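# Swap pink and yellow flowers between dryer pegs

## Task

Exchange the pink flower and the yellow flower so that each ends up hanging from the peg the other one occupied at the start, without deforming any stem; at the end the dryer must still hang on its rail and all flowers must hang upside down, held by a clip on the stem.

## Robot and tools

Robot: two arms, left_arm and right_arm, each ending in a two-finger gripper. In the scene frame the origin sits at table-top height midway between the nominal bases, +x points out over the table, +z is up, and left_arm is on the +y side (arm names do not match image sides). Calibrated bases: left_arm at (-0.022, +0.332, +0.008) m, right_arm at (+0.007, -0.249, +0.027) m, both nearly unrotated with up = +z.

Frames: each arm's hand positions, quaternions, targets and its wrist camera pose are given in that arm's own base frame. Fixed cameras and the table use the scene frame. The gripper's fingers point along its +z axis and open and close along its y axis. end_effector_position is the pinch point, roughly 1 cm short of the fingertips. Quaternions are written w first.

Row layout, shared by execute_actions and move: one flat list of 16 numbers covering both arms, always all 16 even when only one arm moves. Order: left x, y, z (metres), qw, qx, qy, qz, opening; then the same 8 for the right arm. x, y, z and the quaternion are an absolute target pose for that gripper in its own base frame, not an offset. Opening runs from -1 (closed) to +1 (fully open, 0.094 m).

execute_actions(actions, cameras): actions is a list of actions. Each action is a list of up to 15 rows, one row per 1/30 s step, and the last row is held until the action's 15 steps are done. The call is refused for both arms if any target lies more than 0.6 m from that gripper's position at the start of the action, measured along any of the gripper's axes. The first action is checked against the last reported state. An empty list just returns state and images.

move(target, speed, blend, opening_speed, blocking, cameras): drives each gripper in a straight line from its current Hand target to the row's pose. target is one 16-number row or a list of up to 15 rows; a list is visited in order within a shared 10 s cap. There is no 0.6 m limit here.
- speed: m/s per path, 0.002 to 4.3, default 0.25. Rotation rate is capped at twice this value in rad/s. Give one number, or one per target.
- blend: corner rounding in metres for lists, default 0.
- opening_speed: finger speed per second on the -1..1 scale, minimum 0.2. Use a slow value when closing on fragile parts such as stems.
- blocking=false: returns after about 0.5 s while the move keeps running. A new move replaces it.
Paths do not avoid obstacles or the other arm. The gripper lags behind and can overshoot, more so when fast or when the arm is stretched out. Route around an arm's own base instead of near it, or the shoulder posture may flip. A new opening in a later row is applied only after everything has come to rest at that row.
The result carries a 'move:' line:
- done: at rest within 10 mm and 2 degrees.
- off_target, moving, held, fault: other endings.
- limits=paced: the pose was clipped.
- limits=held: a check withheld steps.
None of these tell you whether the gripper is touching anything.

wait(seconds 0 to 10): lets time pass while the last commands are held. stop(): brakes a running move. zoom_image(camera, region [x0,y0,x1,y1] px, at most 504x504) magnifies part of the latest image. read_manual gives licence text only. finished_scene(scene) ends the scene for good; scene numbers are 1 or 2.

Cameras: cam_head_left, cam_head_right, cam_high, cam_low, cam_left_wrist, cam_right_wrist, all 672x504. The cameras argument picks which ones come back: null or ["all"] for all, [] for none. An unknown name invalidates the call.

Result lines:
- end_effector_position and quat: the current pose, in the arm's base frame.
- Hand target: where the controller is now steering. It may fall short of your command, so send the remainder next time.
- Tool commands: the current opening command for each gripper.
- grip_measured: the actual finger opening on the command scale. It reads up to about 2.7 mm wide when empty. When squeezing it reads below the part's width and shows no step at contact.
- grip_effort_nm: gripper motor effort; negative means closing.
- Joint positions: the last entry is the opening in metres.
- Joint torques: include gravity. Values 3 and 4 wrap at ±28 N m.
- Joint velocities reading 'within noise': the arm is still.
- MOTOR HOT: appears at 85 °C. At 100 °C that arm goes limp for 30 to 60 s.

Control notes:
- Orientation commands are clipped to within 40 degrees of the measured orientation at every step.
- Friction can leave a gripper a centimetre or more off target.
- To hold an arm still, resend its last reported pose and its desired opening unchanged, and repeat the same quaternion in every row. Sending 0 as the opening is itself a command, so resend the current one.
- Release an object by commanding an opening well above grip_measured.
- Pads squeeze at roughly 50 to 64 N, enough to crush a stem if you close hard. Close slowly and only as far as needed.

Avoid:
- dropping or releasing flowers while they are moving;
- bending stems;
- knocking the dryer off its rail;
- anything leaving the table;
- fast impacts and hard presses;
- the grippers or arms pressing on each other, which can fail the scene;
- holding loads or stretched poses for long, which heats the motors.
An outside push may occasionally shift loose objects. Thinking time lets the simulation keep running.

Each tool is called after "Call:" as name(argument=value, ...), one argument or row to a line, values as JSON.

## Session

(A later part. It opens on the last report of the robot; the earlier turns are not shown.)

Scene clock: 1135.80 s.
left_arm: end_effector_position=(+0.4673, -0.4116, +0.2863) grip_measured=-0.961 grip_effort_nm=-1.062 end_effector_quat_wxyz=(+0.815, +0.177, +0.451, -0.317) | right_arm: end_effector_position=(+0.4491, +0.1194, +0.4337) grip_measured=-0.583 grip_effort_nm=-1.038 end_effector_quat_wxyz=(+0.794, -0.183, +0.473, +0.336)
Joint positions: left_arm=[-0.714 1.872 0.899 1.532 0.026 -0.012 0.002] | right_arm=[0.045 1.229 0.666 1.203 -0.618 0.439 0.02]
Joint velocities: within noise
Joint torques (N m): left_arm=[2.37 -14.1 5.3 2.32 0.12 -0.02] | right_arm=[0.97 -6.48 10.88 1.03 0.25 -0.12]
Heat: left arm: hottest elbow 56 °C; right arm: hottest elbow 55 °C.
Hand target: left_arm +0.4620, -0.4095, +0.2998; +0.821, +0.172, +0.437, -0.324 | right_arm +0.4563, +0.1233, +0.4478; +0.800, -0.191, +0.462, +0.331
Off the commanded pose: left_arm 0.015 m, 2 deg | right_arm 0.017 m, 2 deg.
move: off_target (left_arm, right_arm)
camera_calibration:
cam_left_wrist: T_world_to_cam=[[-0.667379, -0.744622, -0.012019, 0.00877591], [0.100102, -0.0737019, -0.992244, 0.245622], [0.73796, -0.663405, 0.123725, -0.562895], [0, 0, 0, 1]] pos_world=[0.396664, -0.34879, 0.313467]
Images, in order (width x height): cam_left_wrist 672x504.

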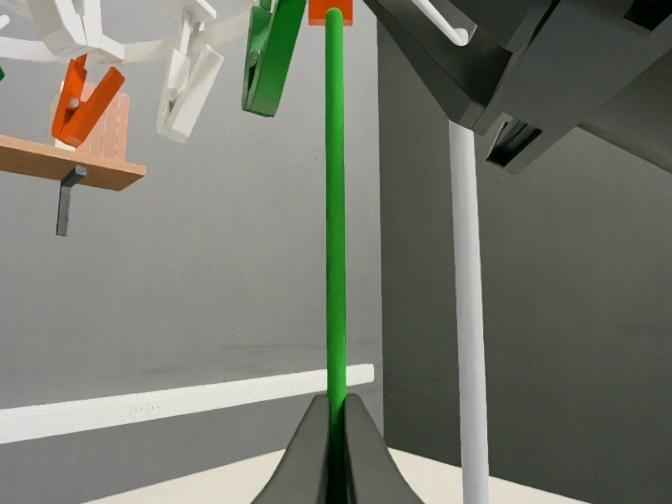

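Call:
move(
  target=[0.4415,-0.391,0.302,0.82151,0.17206,0.4368,-0.3236,-1,0.457,0.1235,0.448,0.8001,-0.1913,0.4619,0.3314,-0.75],
  speed=0.05,
  cameras=["cam_left_wrist"],
)

Call:
zoom_image(
  camera="cam_left_wrist",
  region=[285, 0, 395, 80],
)

Scene clock: 1146.97 s.
left_arm: end_effector_position=(+0.4469, -0.3940, +0.2871) grip_measured=-0.961 grip_effort_nm=-1.067 end_effector_quat_wxyz=(+0.812, +0.179, +0.456, -0.316) | right_arm: end_effector_position=(+0.4491, +0.1194, +0.4337) grip_measured=-0.583 grip_effort_nm=-1.033 end_effector_quat_wxyz=(+0.794, -0.183, +0.473, +0.336)
Joint positions: left_arm=[-0.714 1.816 0.814 1.548 0.026 -0.012 0.002] | right_arm=[0.045 1.229 0.666 1.203 -0.618 0.439 0.02]
Joint velocities: within noise
Joint torques (N m): left_arm=[2.43 -13.45 5.2 2.37 0.13 -0.02] | right_arm=[1.26 -6.42 10.85 1.05 0.24 -0.11]
Heat: left arm: hottest elbow 54 °C; right arm: hottest elbow 54 °C.
Hand target: left_arm +0.4417, -0.3911, +0.3020; +0.819, +0.174, +0.441, -0.323 | right_arm +0.4563, +0.1233, +0.4478; +0.800, -0.191, +0.462, +0.331
Off the commanded pose: left_arm 0.016 m, 3 deg | right_arm 0.017 m, 2 deg.
joint sent to its limit (left arm) — joint 4 (wrist pitch), upper limit. The joint targets still meet the commanded pose.
move: off_target (left_arm, right_arm)
camera_calibration:
cam_left_wrist: T_world_to_cam=[[-0.668012, -0.74405, -0.0122037, 0.0087631], [0.0911549, -0.0655413, -0.993678, 0.257457], [0.738546, -0.664901, 0.111606, -0.533575], [0, 0, 0, 1]] pos_world=[0.376455, -0.33138, 0.315486]
Images, in order (width x height): cam_left_wrist 672x504.

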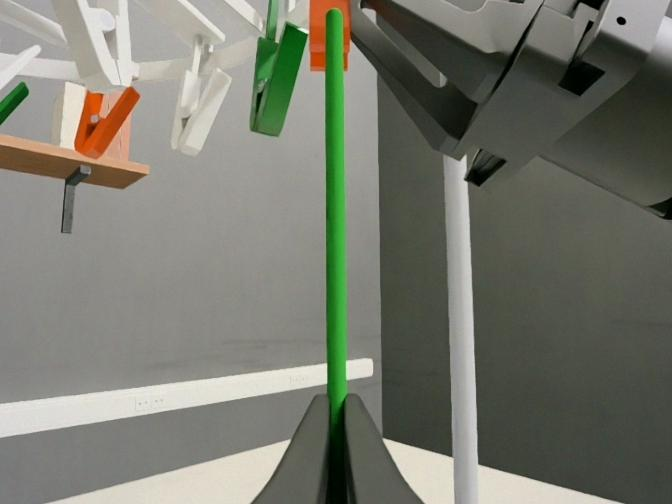

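Scaled by 4.582 from the camera's 672x504 image, which has a finer 960x720 frame.

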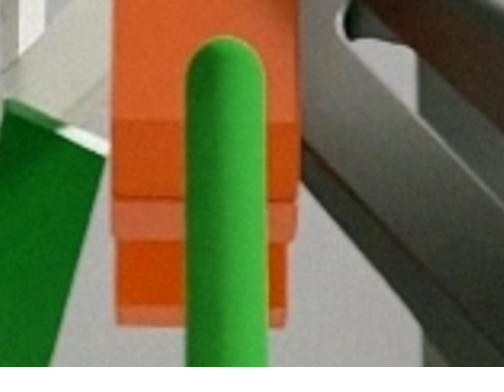

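Call:
move(
  target=[
    [0.478,-0.4285,0.293,0.81767,0.17488,0.44396,-0.32209,-1,0.457,0.1235,0.448,0.8001,-0.1913,0.4619,0.3314,-0.75],
    [0.487,-0.4305,0.322,0.81767,0.17488,0.44396,-0.32209,-1,0.457,0.1235,0.448,0.8001,-0.1913,0.4619,0.3314,-0.75],
  ],
  speed=0.04,
  cameras=["cam_left_wrist","cam_head_left"],
)

Call:
zoom_image(
  camera="cam_left_wrist",
  region=[295, 0, 385, 40],
)

Call:
zoom_image(
  camera="cam_head_left",
  region=[310, 35, 370, 100],
)

Scene clock: 1184.40 s.
left_arm: end_effector_position=(+0.4831, -0.4255, +0.2918) grip_measured=-0.961 grip_effort_nm=-1.067 end_effector_quat_wxyz=(+0.807, +0.183, +0.466, -0.314) | right_arm: end_effector_position=(+0.4491, +0.1194, +0.4337) grip_measured=-0.583 grip_effort_nm=-1.033 end_effector_quat_wxyz=(+0.794, -0.183, +0.473, +0.336)
Joint positions: left_arm=[-0.714 1.87 0.952 1.44 0.027 -0.012 0.002] | right_arm=[0.045 1.229 0.666 1.203 -0.618 0.439 0.02]
Joint velocities: within noise
Joint torques (N m): left_arm=[2.49 -14.86 8.66 1.31 0.12 -0.03] | right_arm=[1.2 -6.53 10.89 1.05 0.24 -0.12]
Heat: left arm: hottest elbow 51 °C; right arm: hottest elbow 53 °C.
Hand target: left_arm +0.4857, -0.4294, +0.3219; +0.818, +0.175, +0.444, -0.322 | right_arm +0.4563, +0.1233, +0.4478; +0.800, -0.191, +0.462, +0.331
Off the commanded pose: left_arm 0.031 m, 3 deg | right_arm 0.017 m, 2 deg.
move: off_target (left_arm, right_arm)
camera_calibration:
cam_left_wrist: T_world_to_cam=[[-0.668452, -0.743658, -0.0120053, 0.00988764], [0.0734361, -0.0499297, -0.996049, 0.272576], [0.740121, -0.666693, 0.087987, -0.576318], [0, 0, 0, 1]] pos_world=[0.413137, -0.363264, 0.322326]
Images, in order (width x height): cam_head_left 672x504, cam_left_wrist 672x504.

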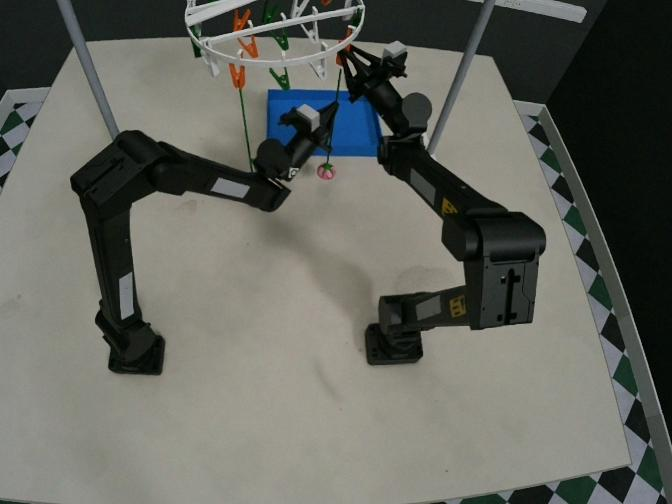

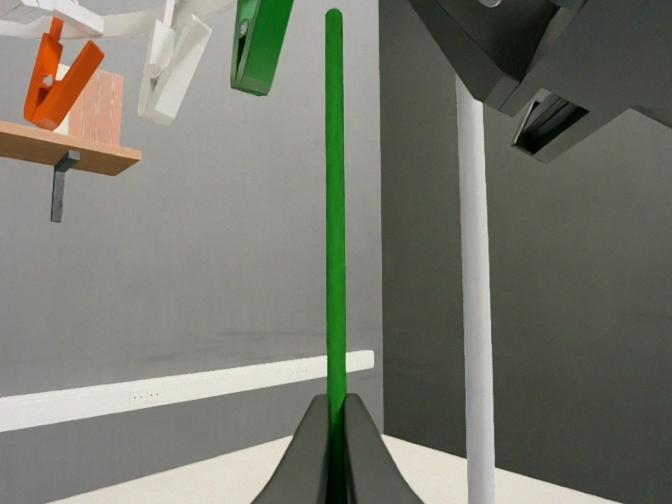

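Scaled by 5.600 from the camera's 672x504 image, which has a finer 960x720 frame.

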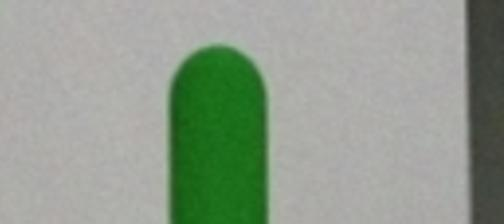

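Scaled by 7.754 from the camera's 672x504 image, which has a finer 960x720 frame.

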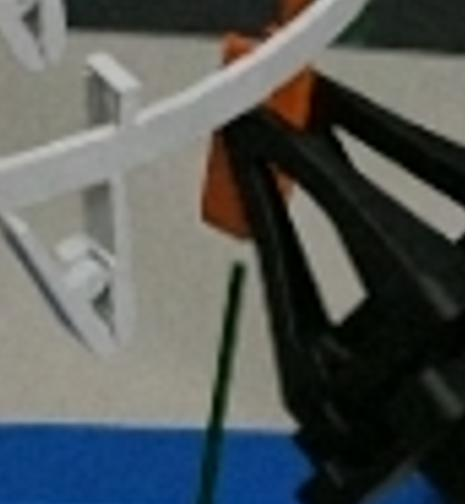

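Call:
move(
  target=[0.491,-0.4305,0.328,0.81767,0.17488,0.44396,-0.32209,-1,0.457,0.1235,0.448,0.8001,-0.1913,0.4619,0.3314,-0.75],
  speed=0.03,
  cameras=["cam_left_wrist","cam_head_left"],
)

Call:
zoom_image(
  camera="cam_left_wrist",
  region=[295, 0, 385, 40],
)

Call:
zoom_image(
  camera="cam_head_left",
  region=[310, 35, 370, 100],
)

Scene clock: 1190.00 s.
left_arm: end_effector_position=(+0.4849, -0.4281, +0.2966) grip_measured=-0.961 grip_effort_nm=-1.067 end_effector_quat_wxyz=(+0.806, +0.185, +0.466, -0.315) | right_arm: end_effector_position=(+0.4491, +0.1194, +0.4337) grip_measured=-0.583 grip_effort_nm=-1.028 end_effector_quat_wxyz=(+0.794, -0.183, +0.473, +0.336)
Joint positions: left_arm=[-0.714 1.863 0.963 1.421 0.031 -0.012 0.002] | right_arm=[0.045 1.229 0.666 1.203 -0.618 0.439 0.02]
Joint velocities: within noise
Joint torques (N m): left_arm=[2.84 -15.03 8.84 1.28 0.13 -0.06] | right_arm=[1.26 -6.59 10.89 1.07 0.25 -0.12]
Heat: left arm: hottest elbow 50 °C; right arm: hottest elbow 53 °C.
Hand target: left_arm +0.4896, -0.4293, +0.3279; +0.818, +0.175, +0.444, -0.322 | right_arm +0.4563, +0.1233, +0.4478; +0.800, -0.191, +0.462, +0.331
Off the commanded pose: left_arm 0.032 m, 3 deg | right_arm 0.017 m, 2 deg.
move: off_target (left_arm, right_arm)
camera_calibration:
cam_left_wrist: T_world_to_cam=[[-0.671405, -0.740953, -0.0142508, 0.012452], [0.0736363, -0.0475655, -0.99615, 0.278092], [0.737423, -0.66987, 0.0864968, -0.579528], [0, 0, 0, 1]] pos_world=[0.41524, -0.365754, 0.327327]
Images, in order (width x height): cam_head_left 672x504, cam_left_wrist 672x504.

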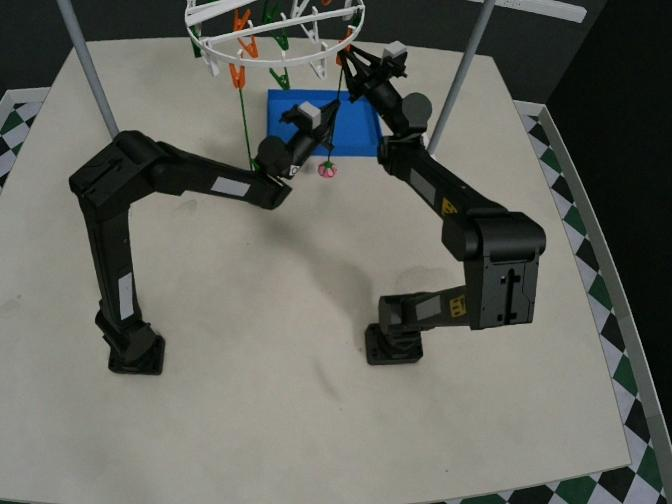

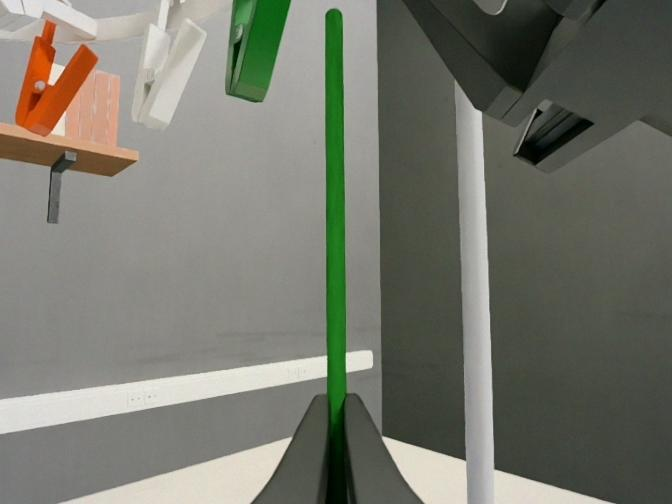

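Scaled by 5.600 from the camera's 672x504 image, which has a finer 960x720 frame.

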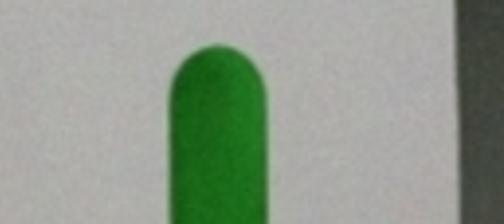

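Scaled by 7.754 from the camera's 672x504 image, which has a finer 960x720 frame.

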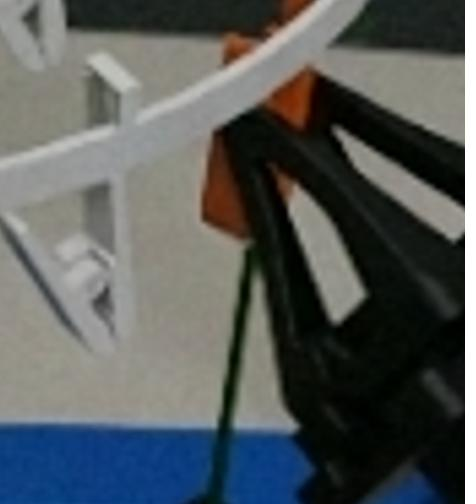

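Call:
move(
  target=[0.493,-0.4255,0.332,0.81767,0.17488,0.44396,-0.32209,-1,0.457,0.1235,0.448,0.8001,-0.1913,0.4619,0.3314,-0.75],
  speed=0.03,
  cameras=["cam_left_wrist","cam_head_left"],
)

Call:
zoom_image(
  camera="cam_left_wrist",
  region=[295, 0, 385, 40],
)

Call:
zoom_image(
  camera="cam_head_left",
  region=[310, 35, 370, 100],
)

Scene clock: 1195.07 s.
left_arm: end_effector_position=(+0.4852, -0.4267, +0.3015) grip_measured=-0.961 grip_effort_nm=-1.062 end_effector_quat_wxyz=(+0.806, +0.186, +0.464, -0.317) | right_arm: end_effector_position=(+0.4491, +0.1194, +0.4337) grip_measured=-0.583 grip_effort_nm=-1.038 end_effector_quat_wxyz=(+0.794, -0.183, +0.473, +0.336)
Joint positions: left_arm=[-0.71 1.853 0.963 1.413 0.04 -0.016 0.002] | right_arm=[0.045 1.229 0.666 1.203 -0.618 0.439 0.02]
Joint velocities: within noise
Joint torques (N m): left_arm=[3.25 -14.97 8.68 1.24 0.13 -0.05] | right_arm=[1.2 -6.65 10.88 1.07 0.23 -0.12]
Heat: left arm: hottest elbow 50 °C; right arm: hottest elbow 53 °C.
Hand target: left_arm +0.4917, -0.4244, +0.3318; +0.818, +0.175, +0.444, -0.322 | right_arm +0.4563, +0.1233, +0.4478; +0.800, -0.191, +0.462, +0.331
Off the commanded pose: left_arm 0.032 m, 3 deg | right_arm 0.017 m, 2 deg.
move: off_target (left_arm, right_arm)
camera_calibration:
cam_left_wrist: T_world_to_cam=[[-0.675024, -0.737639, -0.015184, 0.017284], [0.0758803, -0.0489387, -0.995915, 0.2812], [0.733883, -0.673419, 0.0890071, -0.579813], [0, 0, 0, 1]] pos_world=[0.415844, -0.363946, 0.331922]
Images, in order (width x height): cam_head_left 672x504, cam_left_wrist 672x504.

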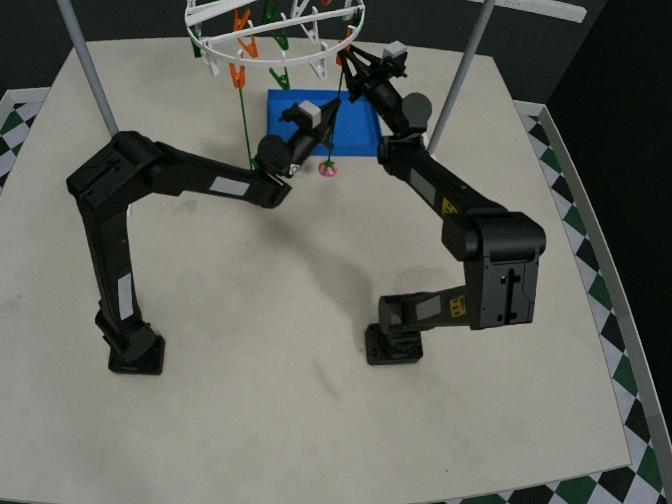

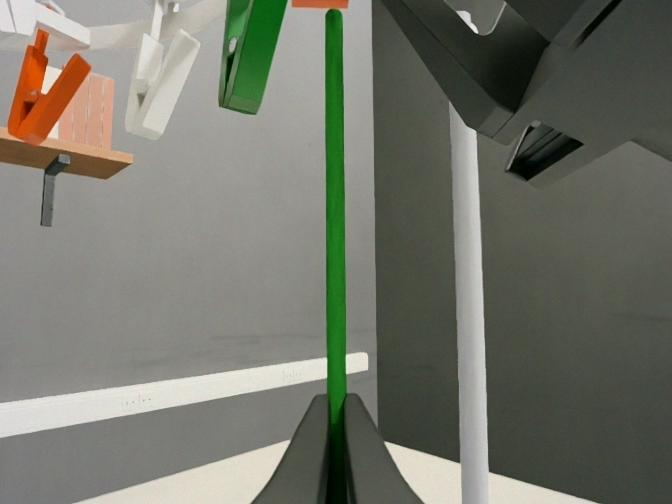

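Scaled by 5.600 from the camera's 672x504 image, which has a finer 960x720 frame.

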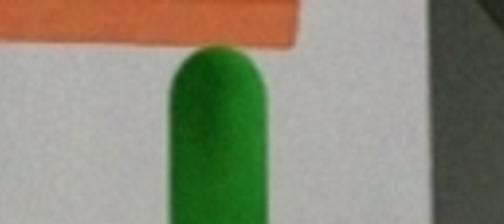

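Scaled by 7.754 from the camera's 672x504 image, which has a finer 960x720 frame.

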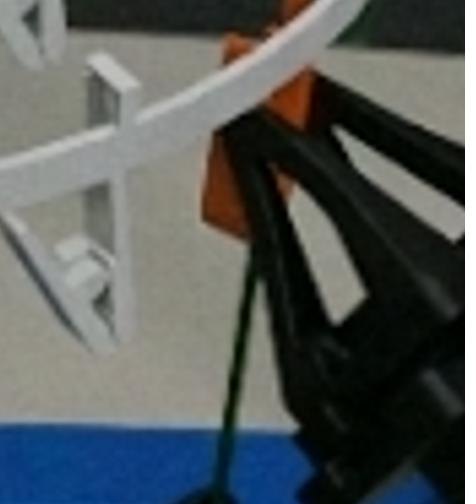

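Call:
move(
  target=[0.4965,-0.421,0.33,0.81767,0.17488,0.44396,-0.32209,-1,0.457,0.1235,0.448,0.8001,-0.1913,0.4619,0.3314,-0.75],
  speed=0.03,
  cameras=["cam_left_wrist","cam_head_left"],
)

Call:
zoom_image(
  camera="cam_left_wrist",
  region=[285, 0, 375, 40],
)

Call:
zoom_image(
  camera="cam_head_left",
  region=[310, 35, 370, 100],
)

Scene clock: 1200.70 s.
left_arm: end_effector_position=(+0.4888, -0.4225, +0.3013) grip_measured=-0.961 grip_effort_nm=-1.067 end_effector_quat_wxyz=(+0.806, +0.186, +0.464, -0.317) | right_arm: end_effector_position=(+0.4491, +0.1194, +0.4337) grip_measured=-0.583 grip_effort_nm=-1.033 end_effector_quat_wxyz=(+0.794, -0.183, +0.473, +0.336)
Joint positions: left_arm=[-0.699 1.853 0.963 1.413 0.049 -0.022 0.002] | right_arm=[0.045 1.229 0.666 1.203 -0.618 0.439 0.02]
Joint velocities: within noise
Joint torques (N m): left_arm=[2.96 -14.62 8.62 1.52 0.12 -0.05] | right_arm=[1.08 -6.59 10.91 1.07 0.25 -0.12]
Heat: left arm: hottest elbow 50 °C; right arm: hottest elbow 53 °C.
Hand target: left_arm +0.4952, -0.4202, +0.3298; +0.818, +0.175, +0.444, -0.322 | right_arm +0.4563, +0.1233, +0.4478; +0.800, -0.191, +0.462, +0.331
Off the commanded pose: left_arm 0.030 m, 3 deg | right_arm 0.017 m, 2 deg.
move: off_target (left_arm, right_arm)
camera_calibration:
cam_left_wrist: T_world_to_cam=[[-0.67524, -0.737454, -0.0146003, 0.0227755], [0.0749549, -0.0489126, -0.995987, 0.281556], [0.73378, -0.673624, 0.0883035, -0.579422], [0, 0, 0, 1]] pos_world=[0.419443, -0.359745, 0.331923]
Images, in order (width x height): cam_head_left 672x504, cam_left_wrist 672x504.

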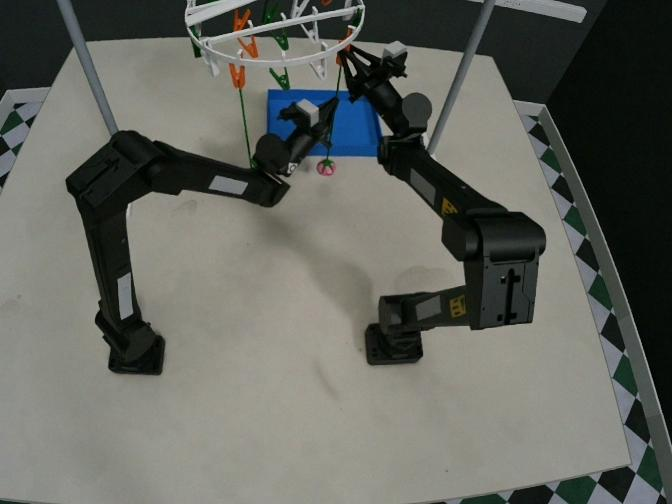

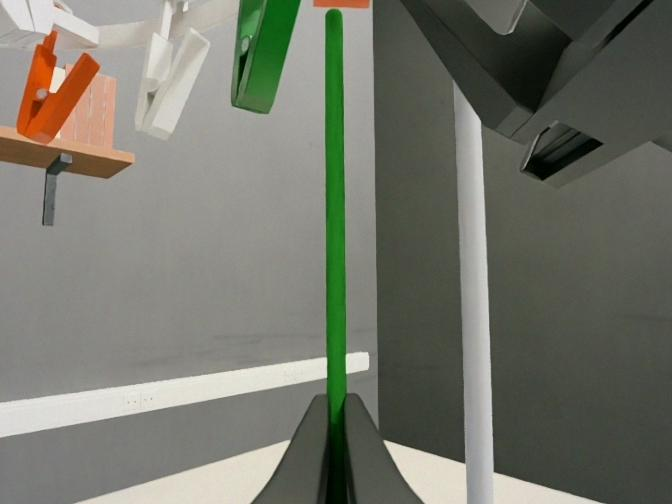

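Scaled by 5.600 from the camera's 672x504 image, which has a finer 960x720 frame.

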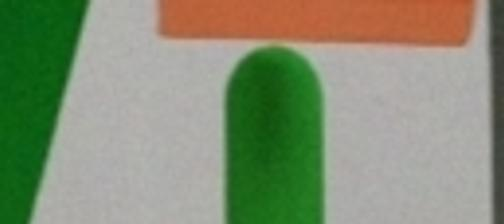

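Scaled by 7.754 from the camera's 672x504 image, which has a finer 960x720 frame.

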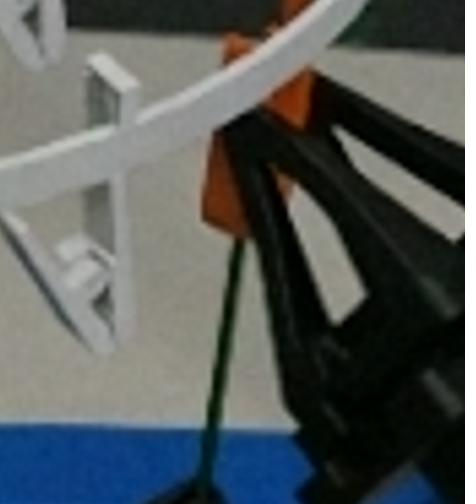

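Call:
move(
  target=[0.4965,-0.421,0.337,0.81767,0.17488,0.44396,-0.32209,-1,0.457,0.1235,0.448,0.8001,-0.1913,0.4619,0.3314,-0.75],
  speed=0.03,
  cameras=["cam_left_wrist","cam_head_left"],
)

Call:
zoom_image(
  camera="cam_left_wrist",
  region=[285, 0, 375, 40],
)

Call:
zoom_image(
  camera="cam_head_left",
  region=[310, 35, 370, 100],
)

Scene clock: 1204.67 s.
left_arm: end_effector_position=(+0.4885, -0.4220, +0.3060) grip_measured=-0.961 grip_effort_nm=-1.062 end_effector_quat_wxyz=(+0.805, +0.186, +0.465, -0.317) | right_arm: end_effector_position=(+0.4491, +0.1194, +0.4337) grip_measured=-0.583 grip_effort_nm=-1.033 end_effector_quat_wxyz=(+0.794, -0.183, +0.473, +0.336)
Joint positions: left_arm=[-0.699 1.841 0.963 1.401 0.05 -0.023 0.002] | right_arm=[0.045 1.229 0.666 1.203 -0.618 0.439 0.02]
Joint velocities: within noise
Joint torques (N m): left_arm=[3.31 -14.8 8.85 1.35 0.11 -0.06] | right_arm=[1.08 -6.48 10.86 1.09 0.26 -0.12]
Heat: left arm: hottest elbow 50 °C; right arm: hottest elbow 52 °C.
Hand target: left_arm +0.4952, -0.4199, +0.3368; +0.818, +0.175, +0.444, -0.322 | right_arm +0.4563, +0.1233, +0.4478; +0.800, -0.191, +0.462, +0.331
Off the commanded pose: left_arm 0.032 m, 3 deg | right_arm 0.017 m, 2 deg.
move: off_target (left_arm, right_arm)
camera_calibration:
cam_left_wrist: T_world_to_cam=[[-0.675627, -0.737114, -0.0138122, 0.0230955], [0.074094, -0.0492494, -0.996034, 0.286434], [0.733511, -0.673971, 0.08789, -0.579217], [0, 0, 0, 1]] pos_world=[0.419243, -0.359245, 0.336525]
Images, in order (width x height): cam_head_left 672x504, cam_left_wrist 672x504.

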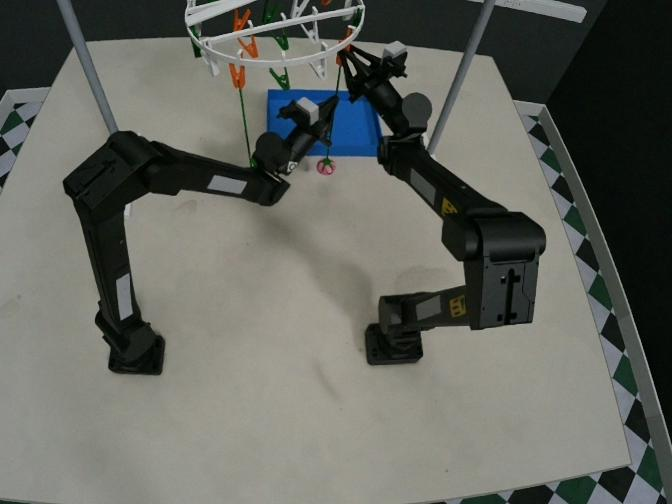

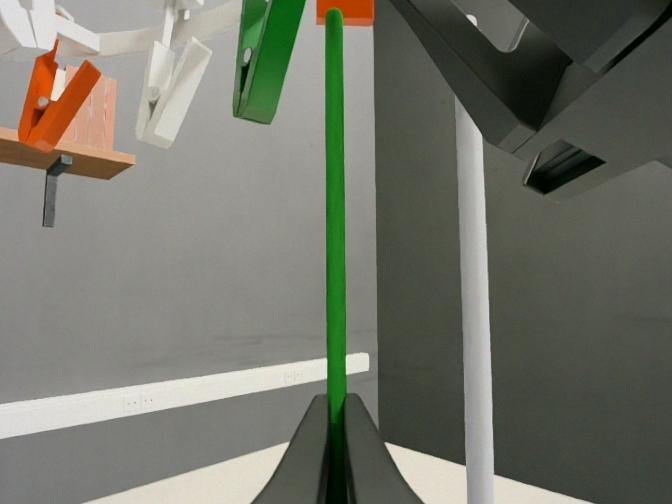

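Scaled by 5.600 from the camera's 672x504 image, which has a finer 960x720 frame.

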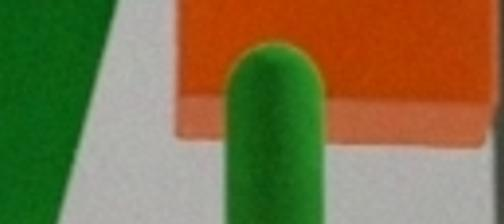

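Scaled by 7.754 from the camera's 672x504 image, which has a finer 960x720 frame.

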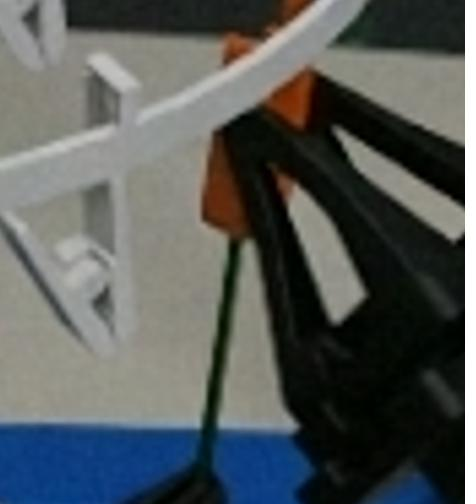

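Call:
move(
  target=[0.4965,-0.4215,0.344,0.81767,0.17488,0.44396,-0.32209,-1,0.457,0.1235,0.448,0.8001,-0.1913,0.4619,0.3314,-0.75],
  speed=0.03,
  cameras=["cam_left_wrist","cam_head_left"],
)

Call:
zoom_image(
  camera="cam_left_wrist",
  region=[285, 0, 375, 40],
)

Call:
zoom_image(
  camera="cam_head_left",
  region=[310, 35, 370, 100],
)

Scene clock: 1209.73 s.
left_arm: end_effector_position=(+0.4883, -0.4219, +0.3108) grip_measured=-0.961 grip_effort_nm=-1.062 end_effector_quat_wxyz=(+0.804, +0.186, +0.466, -0.317) | right_arm: end_effector_position=(+0.4491, +0.1194, +0.4337) grip_measured=-0.583 grip_effort_nm=-1.038 end_effector_quat_wxyz=(+0.794, -0.183, +0.473, +0.336)
Joint positions: left_arm=[-0.699 1.828 0.963 1.384 0.05 -0.024 0.002] | right_arm=[0.045 1.229 0.666 1.203 -0.618 0.439 0.02]
Joint velocities: within noise
Joint torques (N m): left_arm=[3.19 -14.86 9.24 1.28 0.09 -0.05] | right_arm=[1.2 -6.42 10.84 1.06 0.25 -0.11]
Heat: left arm: hottest elbow 51 °C; right arm: hottest elbow 52 °C.
Hand target: left_arm +0.4949, -0.4202, +0.3438; +0.818, +0.175, +0.444, -0.322 | right_arm +0.4563, +0.1233, +0.4478; +0.800, -0.191, +0.462, +0.331
Off the commanded pose: left_arm 0.034 m, 3 deg | right_arm 0.017 m, 2 deg.
move: off_target (left_arm, right_arm)
camera_calibration:
cam_left_wrist: T_world_to_cam=[[-0.675821, -0.736946, -0.0132879, 0.0231361], [0.0709312, -0.0470824, -0.996369, 0.293852], [0.733645, -0.67431, 0.0840917, -0.57841], [0, 0, 0, 1]] pos_world=[0.41914, -0.359142, 0.341732]
Images, in order (width x height): cam_head_left 672x504, cam_left_wrist 672x504.

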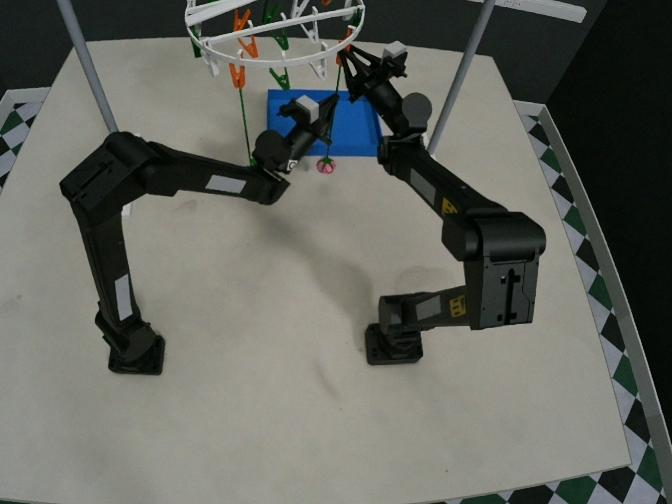

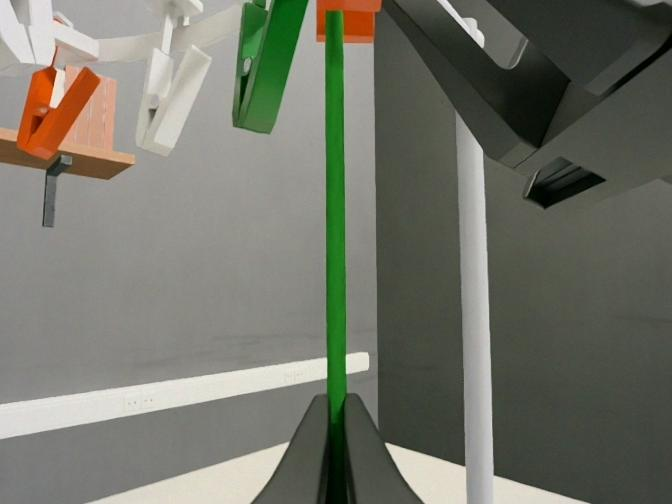

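Scaled by 5.600 from the camera's 672x504 image, which has a finer 960x720 frame.

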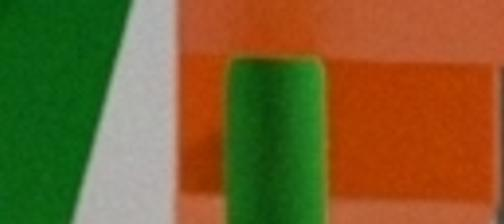

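Scaled by 7.754 from the camera's 672x504 image, which has a finer 960x720 frame.

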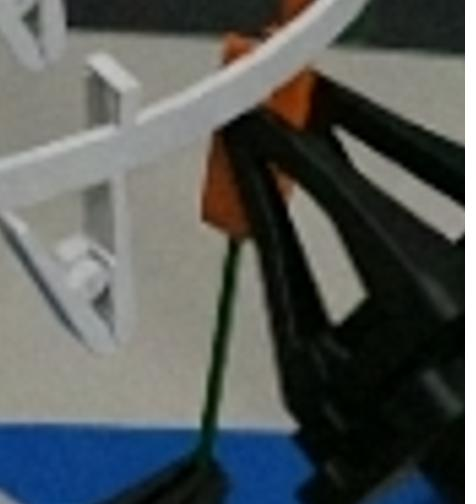

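Call:
move(
  target=[0.4965,-0.4218,0.353,0.81767,0.17488,0.44396,-0.32209,-1,0.457,0.1235,0.448,0.8001,-0.1913,0.4619,0.3314,-0.75],
  speed=0.03,
  cameras=["cam_left_wrist","cam_head_left"],
)

Call:
zoom_image(
  camera="cam_left_wrist",
  region=[285, 0, 395, 80],
)

Scene clock: 1213.77 s.
left_arm: end_effector_position=(+0.4886, -0.4221, +0.3195) grip_measured=-0.961 grip_effort_nm=-1.067 end_effector_quat_wxyz=(+0.804, +0.186, +0.466, -0.317) | right_arm: end_effector_position=(+0.4492, +0.1193, +0.4337) grip_measured=-0.583 grip_effort_nm=-1.033 end_effector_quat_wxyz=(+0.794, -0.182, +0.473, +0.336)
Joint positions: left_arm=[-0.699 1.81 0.969 1.36 0.05 -0.024 0.002] | right_arm=[0.045 1.229 0.666 1.203 -0.617 0.439 0.02]
Joint velocities: within noise
Joint torques (N m): left_arm=[3.19 -14.74 9.36 1.22 0.07 -0.06] | right_arm=[1.08 -6.59 10.86 1.07 0.24 -0.11]
Heat: left arm: hottest elbow 51 °C; right arm: hottest elbow 52 °C.
Hand target: left_arm +0.4950, -0.4205, +0.3527; +0.818, +0.175, +0.444, -0.322 | right_arm +0.4563, +0.1233, +0.4478; +0.800, -0.191, +0.462, +0.331
Off the commanded pose: left_arm 0.034 m, 3 deg | right_arm 0.017 m, 2 deg.
move: off_target (left_arm, right_arm)
camera_calibration:
cam_left_wrist: T_world_to_cam=[[-0.675821, -0.736946, -0.0132879, 0.0233071], [0.0709312, -0.0470824, -0.996369, 0.302489], [0.733645, -0.67431, 0.0840917, -0.579496], [0, 0, 0, 1]] pos_world=[0.41944, -0.359342, 0.350432]
Images, in order (width x height): cam_head_left 672x504, cam_left_wrist 672x504.

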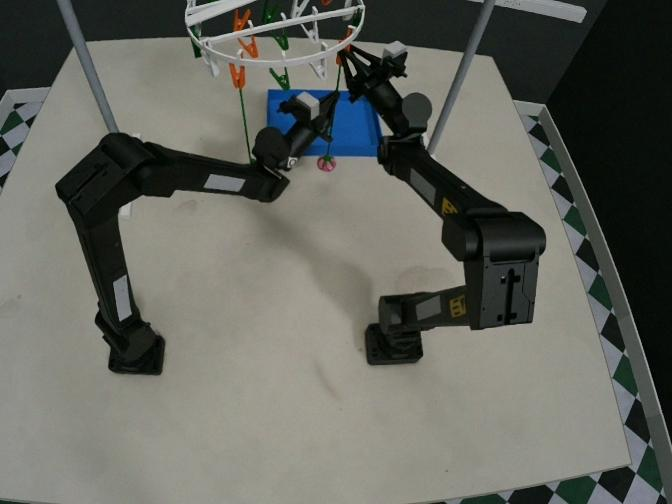

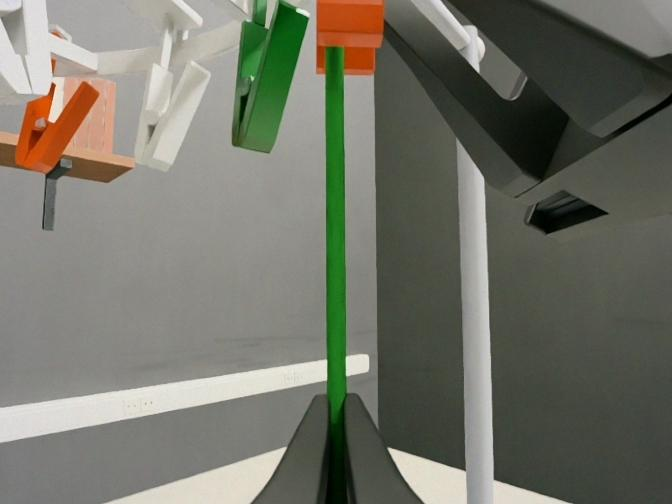

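Scaled by 4.582 from the camera's 672x504 image, which has a finer 960x720 frame.

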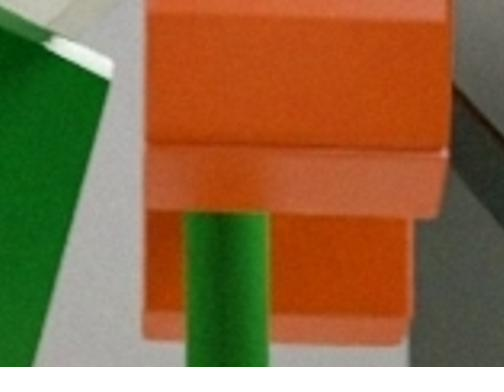

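Call:
move(
  target=[0.4965,-0.4218,0.353,0.81767,0.17488,0.44396,-0.32209,-1,0.457,0.1235,0.448,0.8001,-0.1913,0.4619,0.3314,0.1],
  speed=0.03,
  opening_speed=0.3,
  cameras=["cam_left_wrist","cam_right_wrist"],
)

Call:
zoom_image(
  camera="cam_left_wrist",
  region=[285, 0, 395, 80],
)

Scene clock: 1220.00 s.
left_arm: end_effector_position=(+0.4886, -0.4221, +0.3200) grip_measured=-0.961 grip_effort_nm=-1.067 end_effector_quat_wxyz=(+0.805, +0.186, +0.466, -0.317) | right_arm: end_effector_position=(+0.4493, +0.1193, +0.4335) grip_measured=+0.098 grip_effort_nm=0.076 end_effector_quat_wxyz=(+0.794, -0.182, +0.473, +0.336)
Joint positions: left_arm=[-0.699 1.809 0.969 1.36 0.05 -0.024 0.002] | right_arm=[0.045 1.23 0.666 1.203 -0.617 0.439 0.052]
Joint velocities: within noise
Joint torques (N m): left_arm=[3.19 -14.62 9.43 1.26 0.07 -0.06] | right_arm=[1.2 -6.53 10.89 1.07 0.24 -0.12]
Heat: left arm: hottest elbow 51 °C; right arm: hottest elbow 52 °C.
Hand target: left_arm +0.4949, -0.4205, +0.3529; +0.818, +0.175, +0.444, -0.322 | right_arm +0.4563, +0.1233, +0.4477; +0.800, -0.191, +0.462, +0.332
Off the commanded pose: left_arm 0.034 m, 3 deg | right_arm 0.017 m, 2 deg.
move: off_target (left_arm, right_arm)
camera_calibration:
cam_left_wrist: T_world_to_cam=[[-0.67581, -0.736955, -0.0133249, 0.0232511], [0.0715414, -0.0475914, -0.996302, 0.30253], [0.733596, -0.674264, 0.0848856, -0.579707], [0, 0, 0, 1]] pos_world=[0.41934, -0.359343, 0.35093]
cam_right_wrist: T_world_to_cam=[[0.707196, -0.706782, -0.0182596, -0.226539], [0.0432229, 0.0689973, -0.99668, 0.445607], [0.705695, 0.704059, 0.0793438, -0.348613], [0, 0, 0, 1]] pos_world=[0.386962, 0.0545848, 0.467651]
Images, in order (width x height): cam_left_wrist 672x504, cam_right_wrist 672x504.

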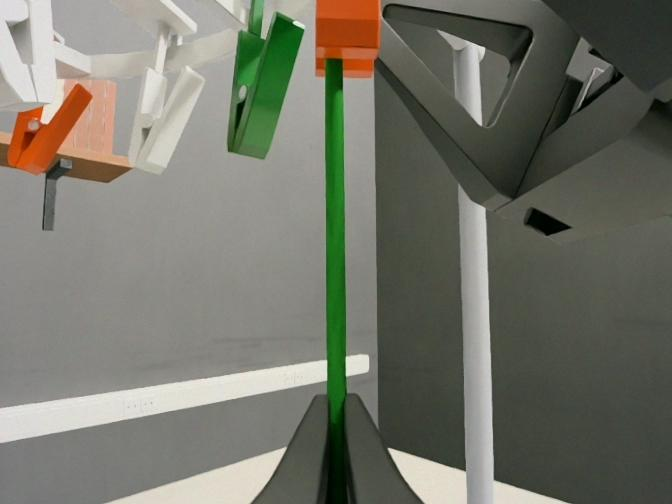

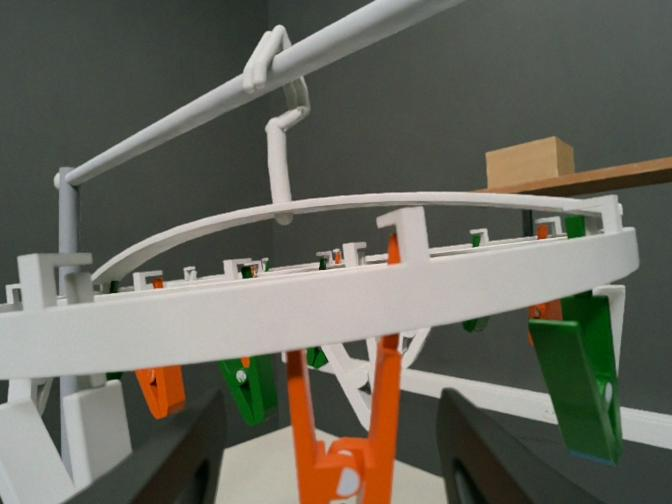

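Scaled by 4.582 from the camera's 672x504 image, which has a finer 960x720 frame.

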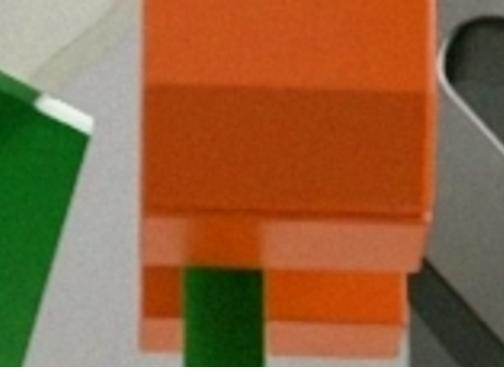

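Call:
move(
  target=[
    [0.4965,-0.4218,0.353,0.81767,0.17488,0.44396,-0.32209,-1,0.438,0.104,0.446,0.8001,-0.1913,0.4619,0.3314,0.1],
    [0.4965,-0.4218,0.353,0.81767,0.17488,0.44396,-0.32209,-1,0.41,0.077,0.44,0.8001,-0.1913,0.4619,0.3314,0.1],
    [0.4965,-0.4218,0.353,0.81767,0.17488,0.44396,-0.32209,-1,0.354,0.02,0.415,0.8001,-0.1913,0.4619,0.3314,0.1],
  ],
  speed=0.06,
  blend=0.008,
  cameras=["cam_left_wrist","cam_right_wrist"],
)

Call:
zoom_image(
  camera="cam_right_wrist",
  region=[230, 250, 450, 504],
)

Scene clock: 1226.80 s.
left_arm: end_effector_position=(+0.4887, -0.4222, +0.3206) grip_measured=-0.961 grip_effort_nm=-1.067 end_effector_quat_wxyz=(+0.805, +0.186, +0.466, -0.317) | right_arm: end_effector_position=(+0.3561, +0.0226, +0.4194) grip_measured=+0.099 grip_effort_nm=0.081 end_effector_quat_wxyz=(+0.802, -0.197, +0.459, +0.328)
Joint positions: left_arm=[-0.699 1.809 0.97 1.36 0.05 -0.024 0.002] | right_arm=[-0.318 1.101 0.473 1.547 -0.887 0.775 0.052]
Joint velocities: within noise
Joint torques (N m): left_arm=[3.19 -14.62 9.37 1.25 0.07 -0.05] | right_arm=[-0.09 -3.84 6.19 1.31 0.33 0.19]
Heat: left arm: hottest elbow 52 °C; right arm: hottest elbow 52 °C.
Hand target: left_arm +0.4950, -0.4205, +0.3528; +0.818, +0.175, +0.444, -0.322 | right_arm +0.3541, +0.0201, +0.4150; +0.800, -0.191, +0.462, +0.331
Off the commanded pose: left_arm 0.033 m, 3 deg | right_arm 0.005 m, 1 deg.
move: off_target (left_arm)
camera_calibration:
cam_left_wrist: T_world_to_cam=[[-0.675788, -0.736974, -0.0134164, 0.0233338], [0.0724181, -0.04827, -0.996206, 0.302262], [0.73353, -0.674195, 0.0859905, -0.580292], [0, 0, 0, 1]] pos_world=[0.419541, -0.359443, 0.351328]
cam_right_wrist: T_world_to_cam=[[0.706564, -0.707162, 0.0262548, -0.247778], [0.0872145, 0.0502023, -0.994924, 0.426221], [0.702254, 0.705267, 0.0971459, -0.219786], [0, 0, 0, 1]] pos_world=[0.292244, -0.0416088, 0.451914]
Images, in order (width x height): cam_left_wrist 672x504, cam_right_wrist 672x504.

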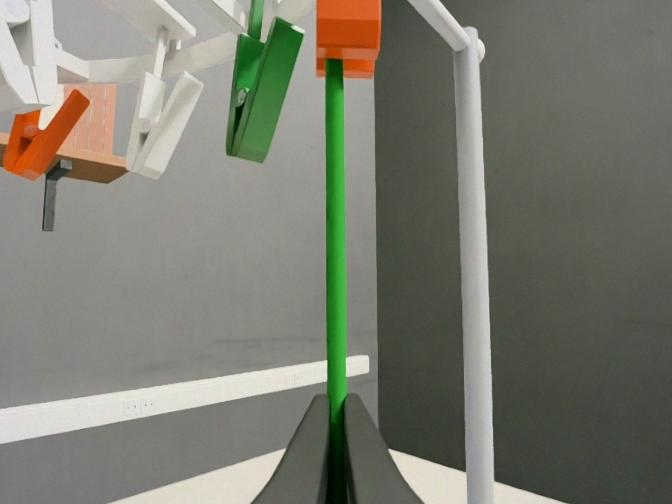

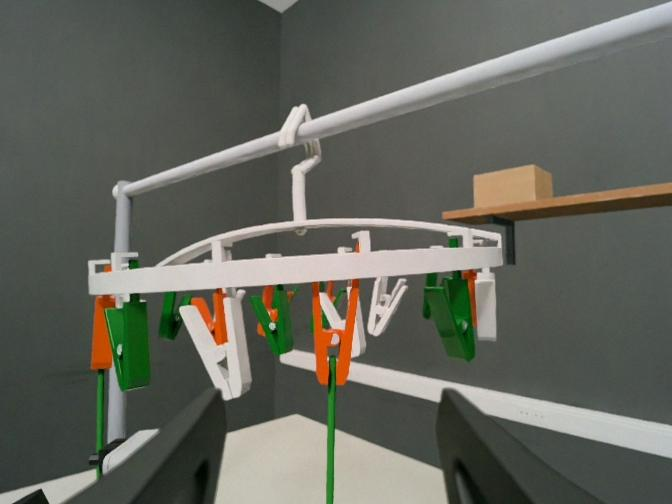

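Scaled by 1.984 from the camera's 672x504 image, which has a finer 960x720 frame.

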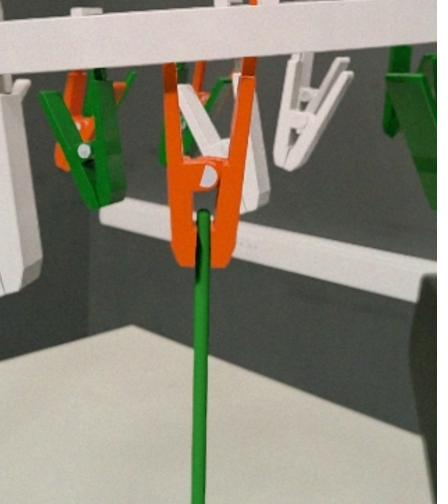

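Call:
move(
  target=[0.4965,-0.4218,0.353,0.81767,0.17488,0.44396,-0.32209,-0.6,0.354,0.02,0.415,0.8001,-0.1913,0.4619,0.3314,0.1],
  speed=0.03,
  opening_speed=0.2,
  cameras=["cam_left_wrist","cam_right_wrist"],
)

Scene clock: 1231.43 s.
left_arm: end_effector_position=(+0.4887, -0.4222, +0.3206) grip_measured=-0.603 grip_effort_nm=0.056 end_effector_quat_wxyz=(+0.805, +0.186, +0.466, -0.317) | right_arm: end_effector_position=(+0.3559, +0.0226, +0.4195) grip_measured=+0.099 grip_effort_nm=0.076 end_effector_quat_wxyz=(+0.802, -0.197, +0.458, +0.328)
Joint positions: left_arm=[-0.699 1.809 0.97 1.36 0.05 -0.024 0.019] | right_arm=[-0.318 1.101 0.473 1.549 -0.887 0.777 0.052]
Joint velocities: within noise
Joint torques (N m): left_arm=[3.19 -14.62 9.37 1.24 0.07 -0.05] | right_arm=[-0.21 -3.96 6.13 1.36 0.33 0.2]
Heat: left arm: hottest elbow 53 °C; right arm: hottest elbow 51 °C.
Hand target: left_arm +0.4950, -0.4205, +0.3528; +0.818, +0.175, +0.444, -0.322 | right_arm +0.3541, +0.0201, +0.4150; +0.800, -0.191, +0.462, +0.331
Off the commanded pose: left_arm 0.033 m, 3 deg | right_arm 0.006 m, 1 deg.
move: off_target (left_arm)
camera_calibration:
cam_left_wrist: T_world_to_cam=[[-0.675788, -0.736974, -0.0134164, 0.0233338], [0.0724181, -0.04827, -0.996206, 0.302262], [0.73353, -0.674195, 0.0859905, -0.580292], [0, 0, 0, 1]] pos_world=[0.419541, -0.359443, 0.351328]
cam_right_wrist: T_world_to_cam=[[0.707137, -0.706602, 0.0259071, -0.247697], [0.0872868, 0.0508761, -0.994883, 0.426318], [0.701669, 0.70578, 0.0976534, -0.219763], [0, 0, 0, 1]] pos_world=[0.292145, -0.041608, 0.452014]
Images, in order (width x height): cam_left_wrist 672x504, cam_right_wrist 672x504.

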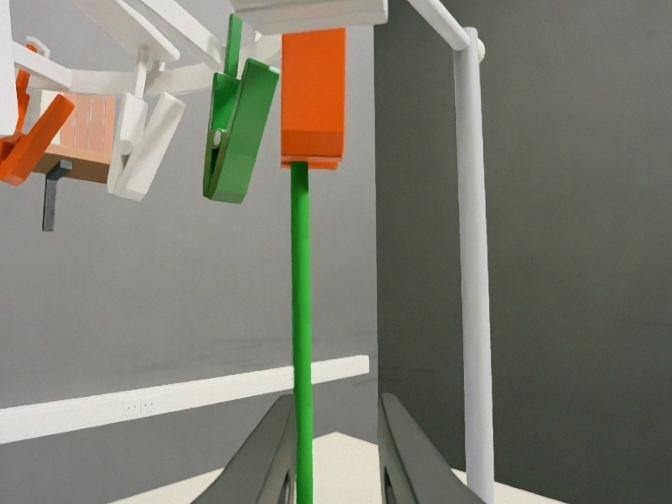

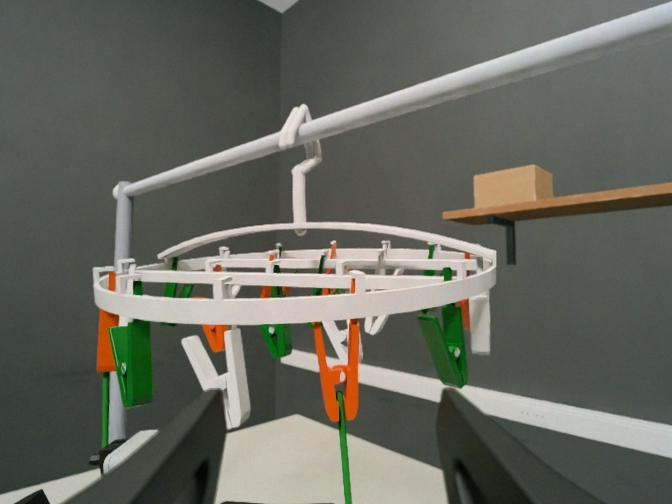

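Call:
move(
  target=[0.4965,-0.4218,0.353,0.81767,0.17488,0.44396,-0.32209,-0.2,0.354,0.02,0.415,0.8001,-0.1913,0.4619,0.3314,0.1],
  speed=0.03,
  opening_speed=0.3,
  cameras=["cam_left_wrist","cam_head_left"],
)

Scene clock: 1236.40 s.
left_arm: end_effector_position=(+0.4887, -0.4222, +0.3208) grip_measured=-0.202 grip_effort_nm=0.046 end_effector_quat_wxyz=(+0.805, +0.186, +0.465, -0.317) | right_arm: end_effector_position=(+0.3559, +0.0226, +0.4195) grip_measured=+0.099 grip_effort_nm=0.066 end_effector_quat_wxyz=(+0.802, -0.197, +0.458, +0.328)
Joint positions: left_arm=[-0.699 1.808 0.97 1.36 0.05 -0.024 0.037] | right_arm=[-0.318 1.101 0.473 1.549 -0.887 0.777 0.052]
Joint velocities: within noise
Joint torques (N m): left_arm=[3.19 -14.62 9.37 1.25 0.08 -0.05] | right_arm=[-0.26 -3.9 6.16 1.39 0.34 0.2]
Heat: left arm: hottest elbow 54 °C; right arm: hottest elbow 50 °C.
Hand target: left_arm +0.4950, -0.4205, +0.3529; +0.818, +0.175, +0.444, -0.322 | right_arm +0.3541, +0.0201, +0.4150; +0.800, -0.191, +0.462, +0.331
Off the commanded pose: left_arm 0.033 m, 3 deg | right_arm 0.006 m, 1 deg.
move: off_target (left_arm)
camera_calibration:
cam_left_wrist: T_world_to_cam=[[-0.675785, -0.736977, -0.0133978, 0.0233339], [0.0726977, -0.0485517, -0.996172, 0.302243], [0.733505, -0.674172, 0.0863871, -0.580289], [0, 0, 0, 1]] pos_world=[0.419442, -0.359344, 0.351528]
Images, in order (width x height): cam_head_left 672x504, cam_left_wrist 672x504.

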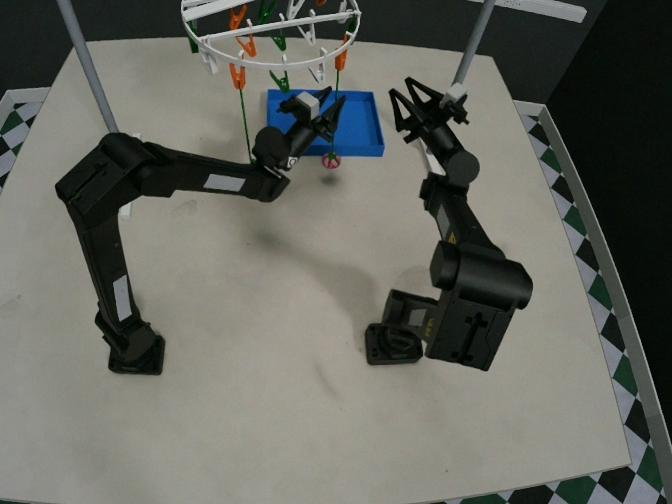

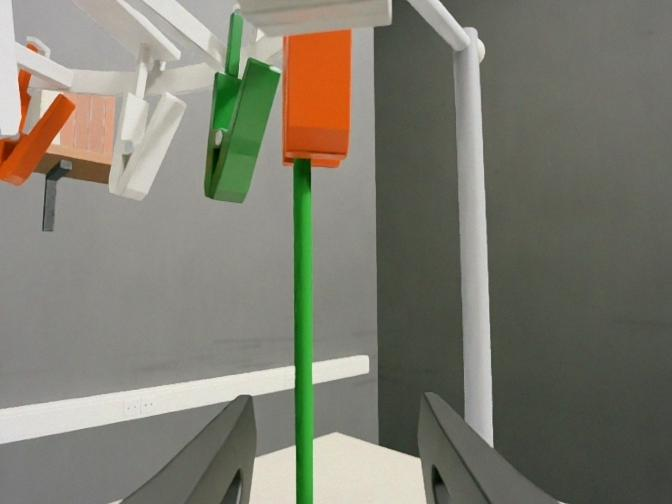

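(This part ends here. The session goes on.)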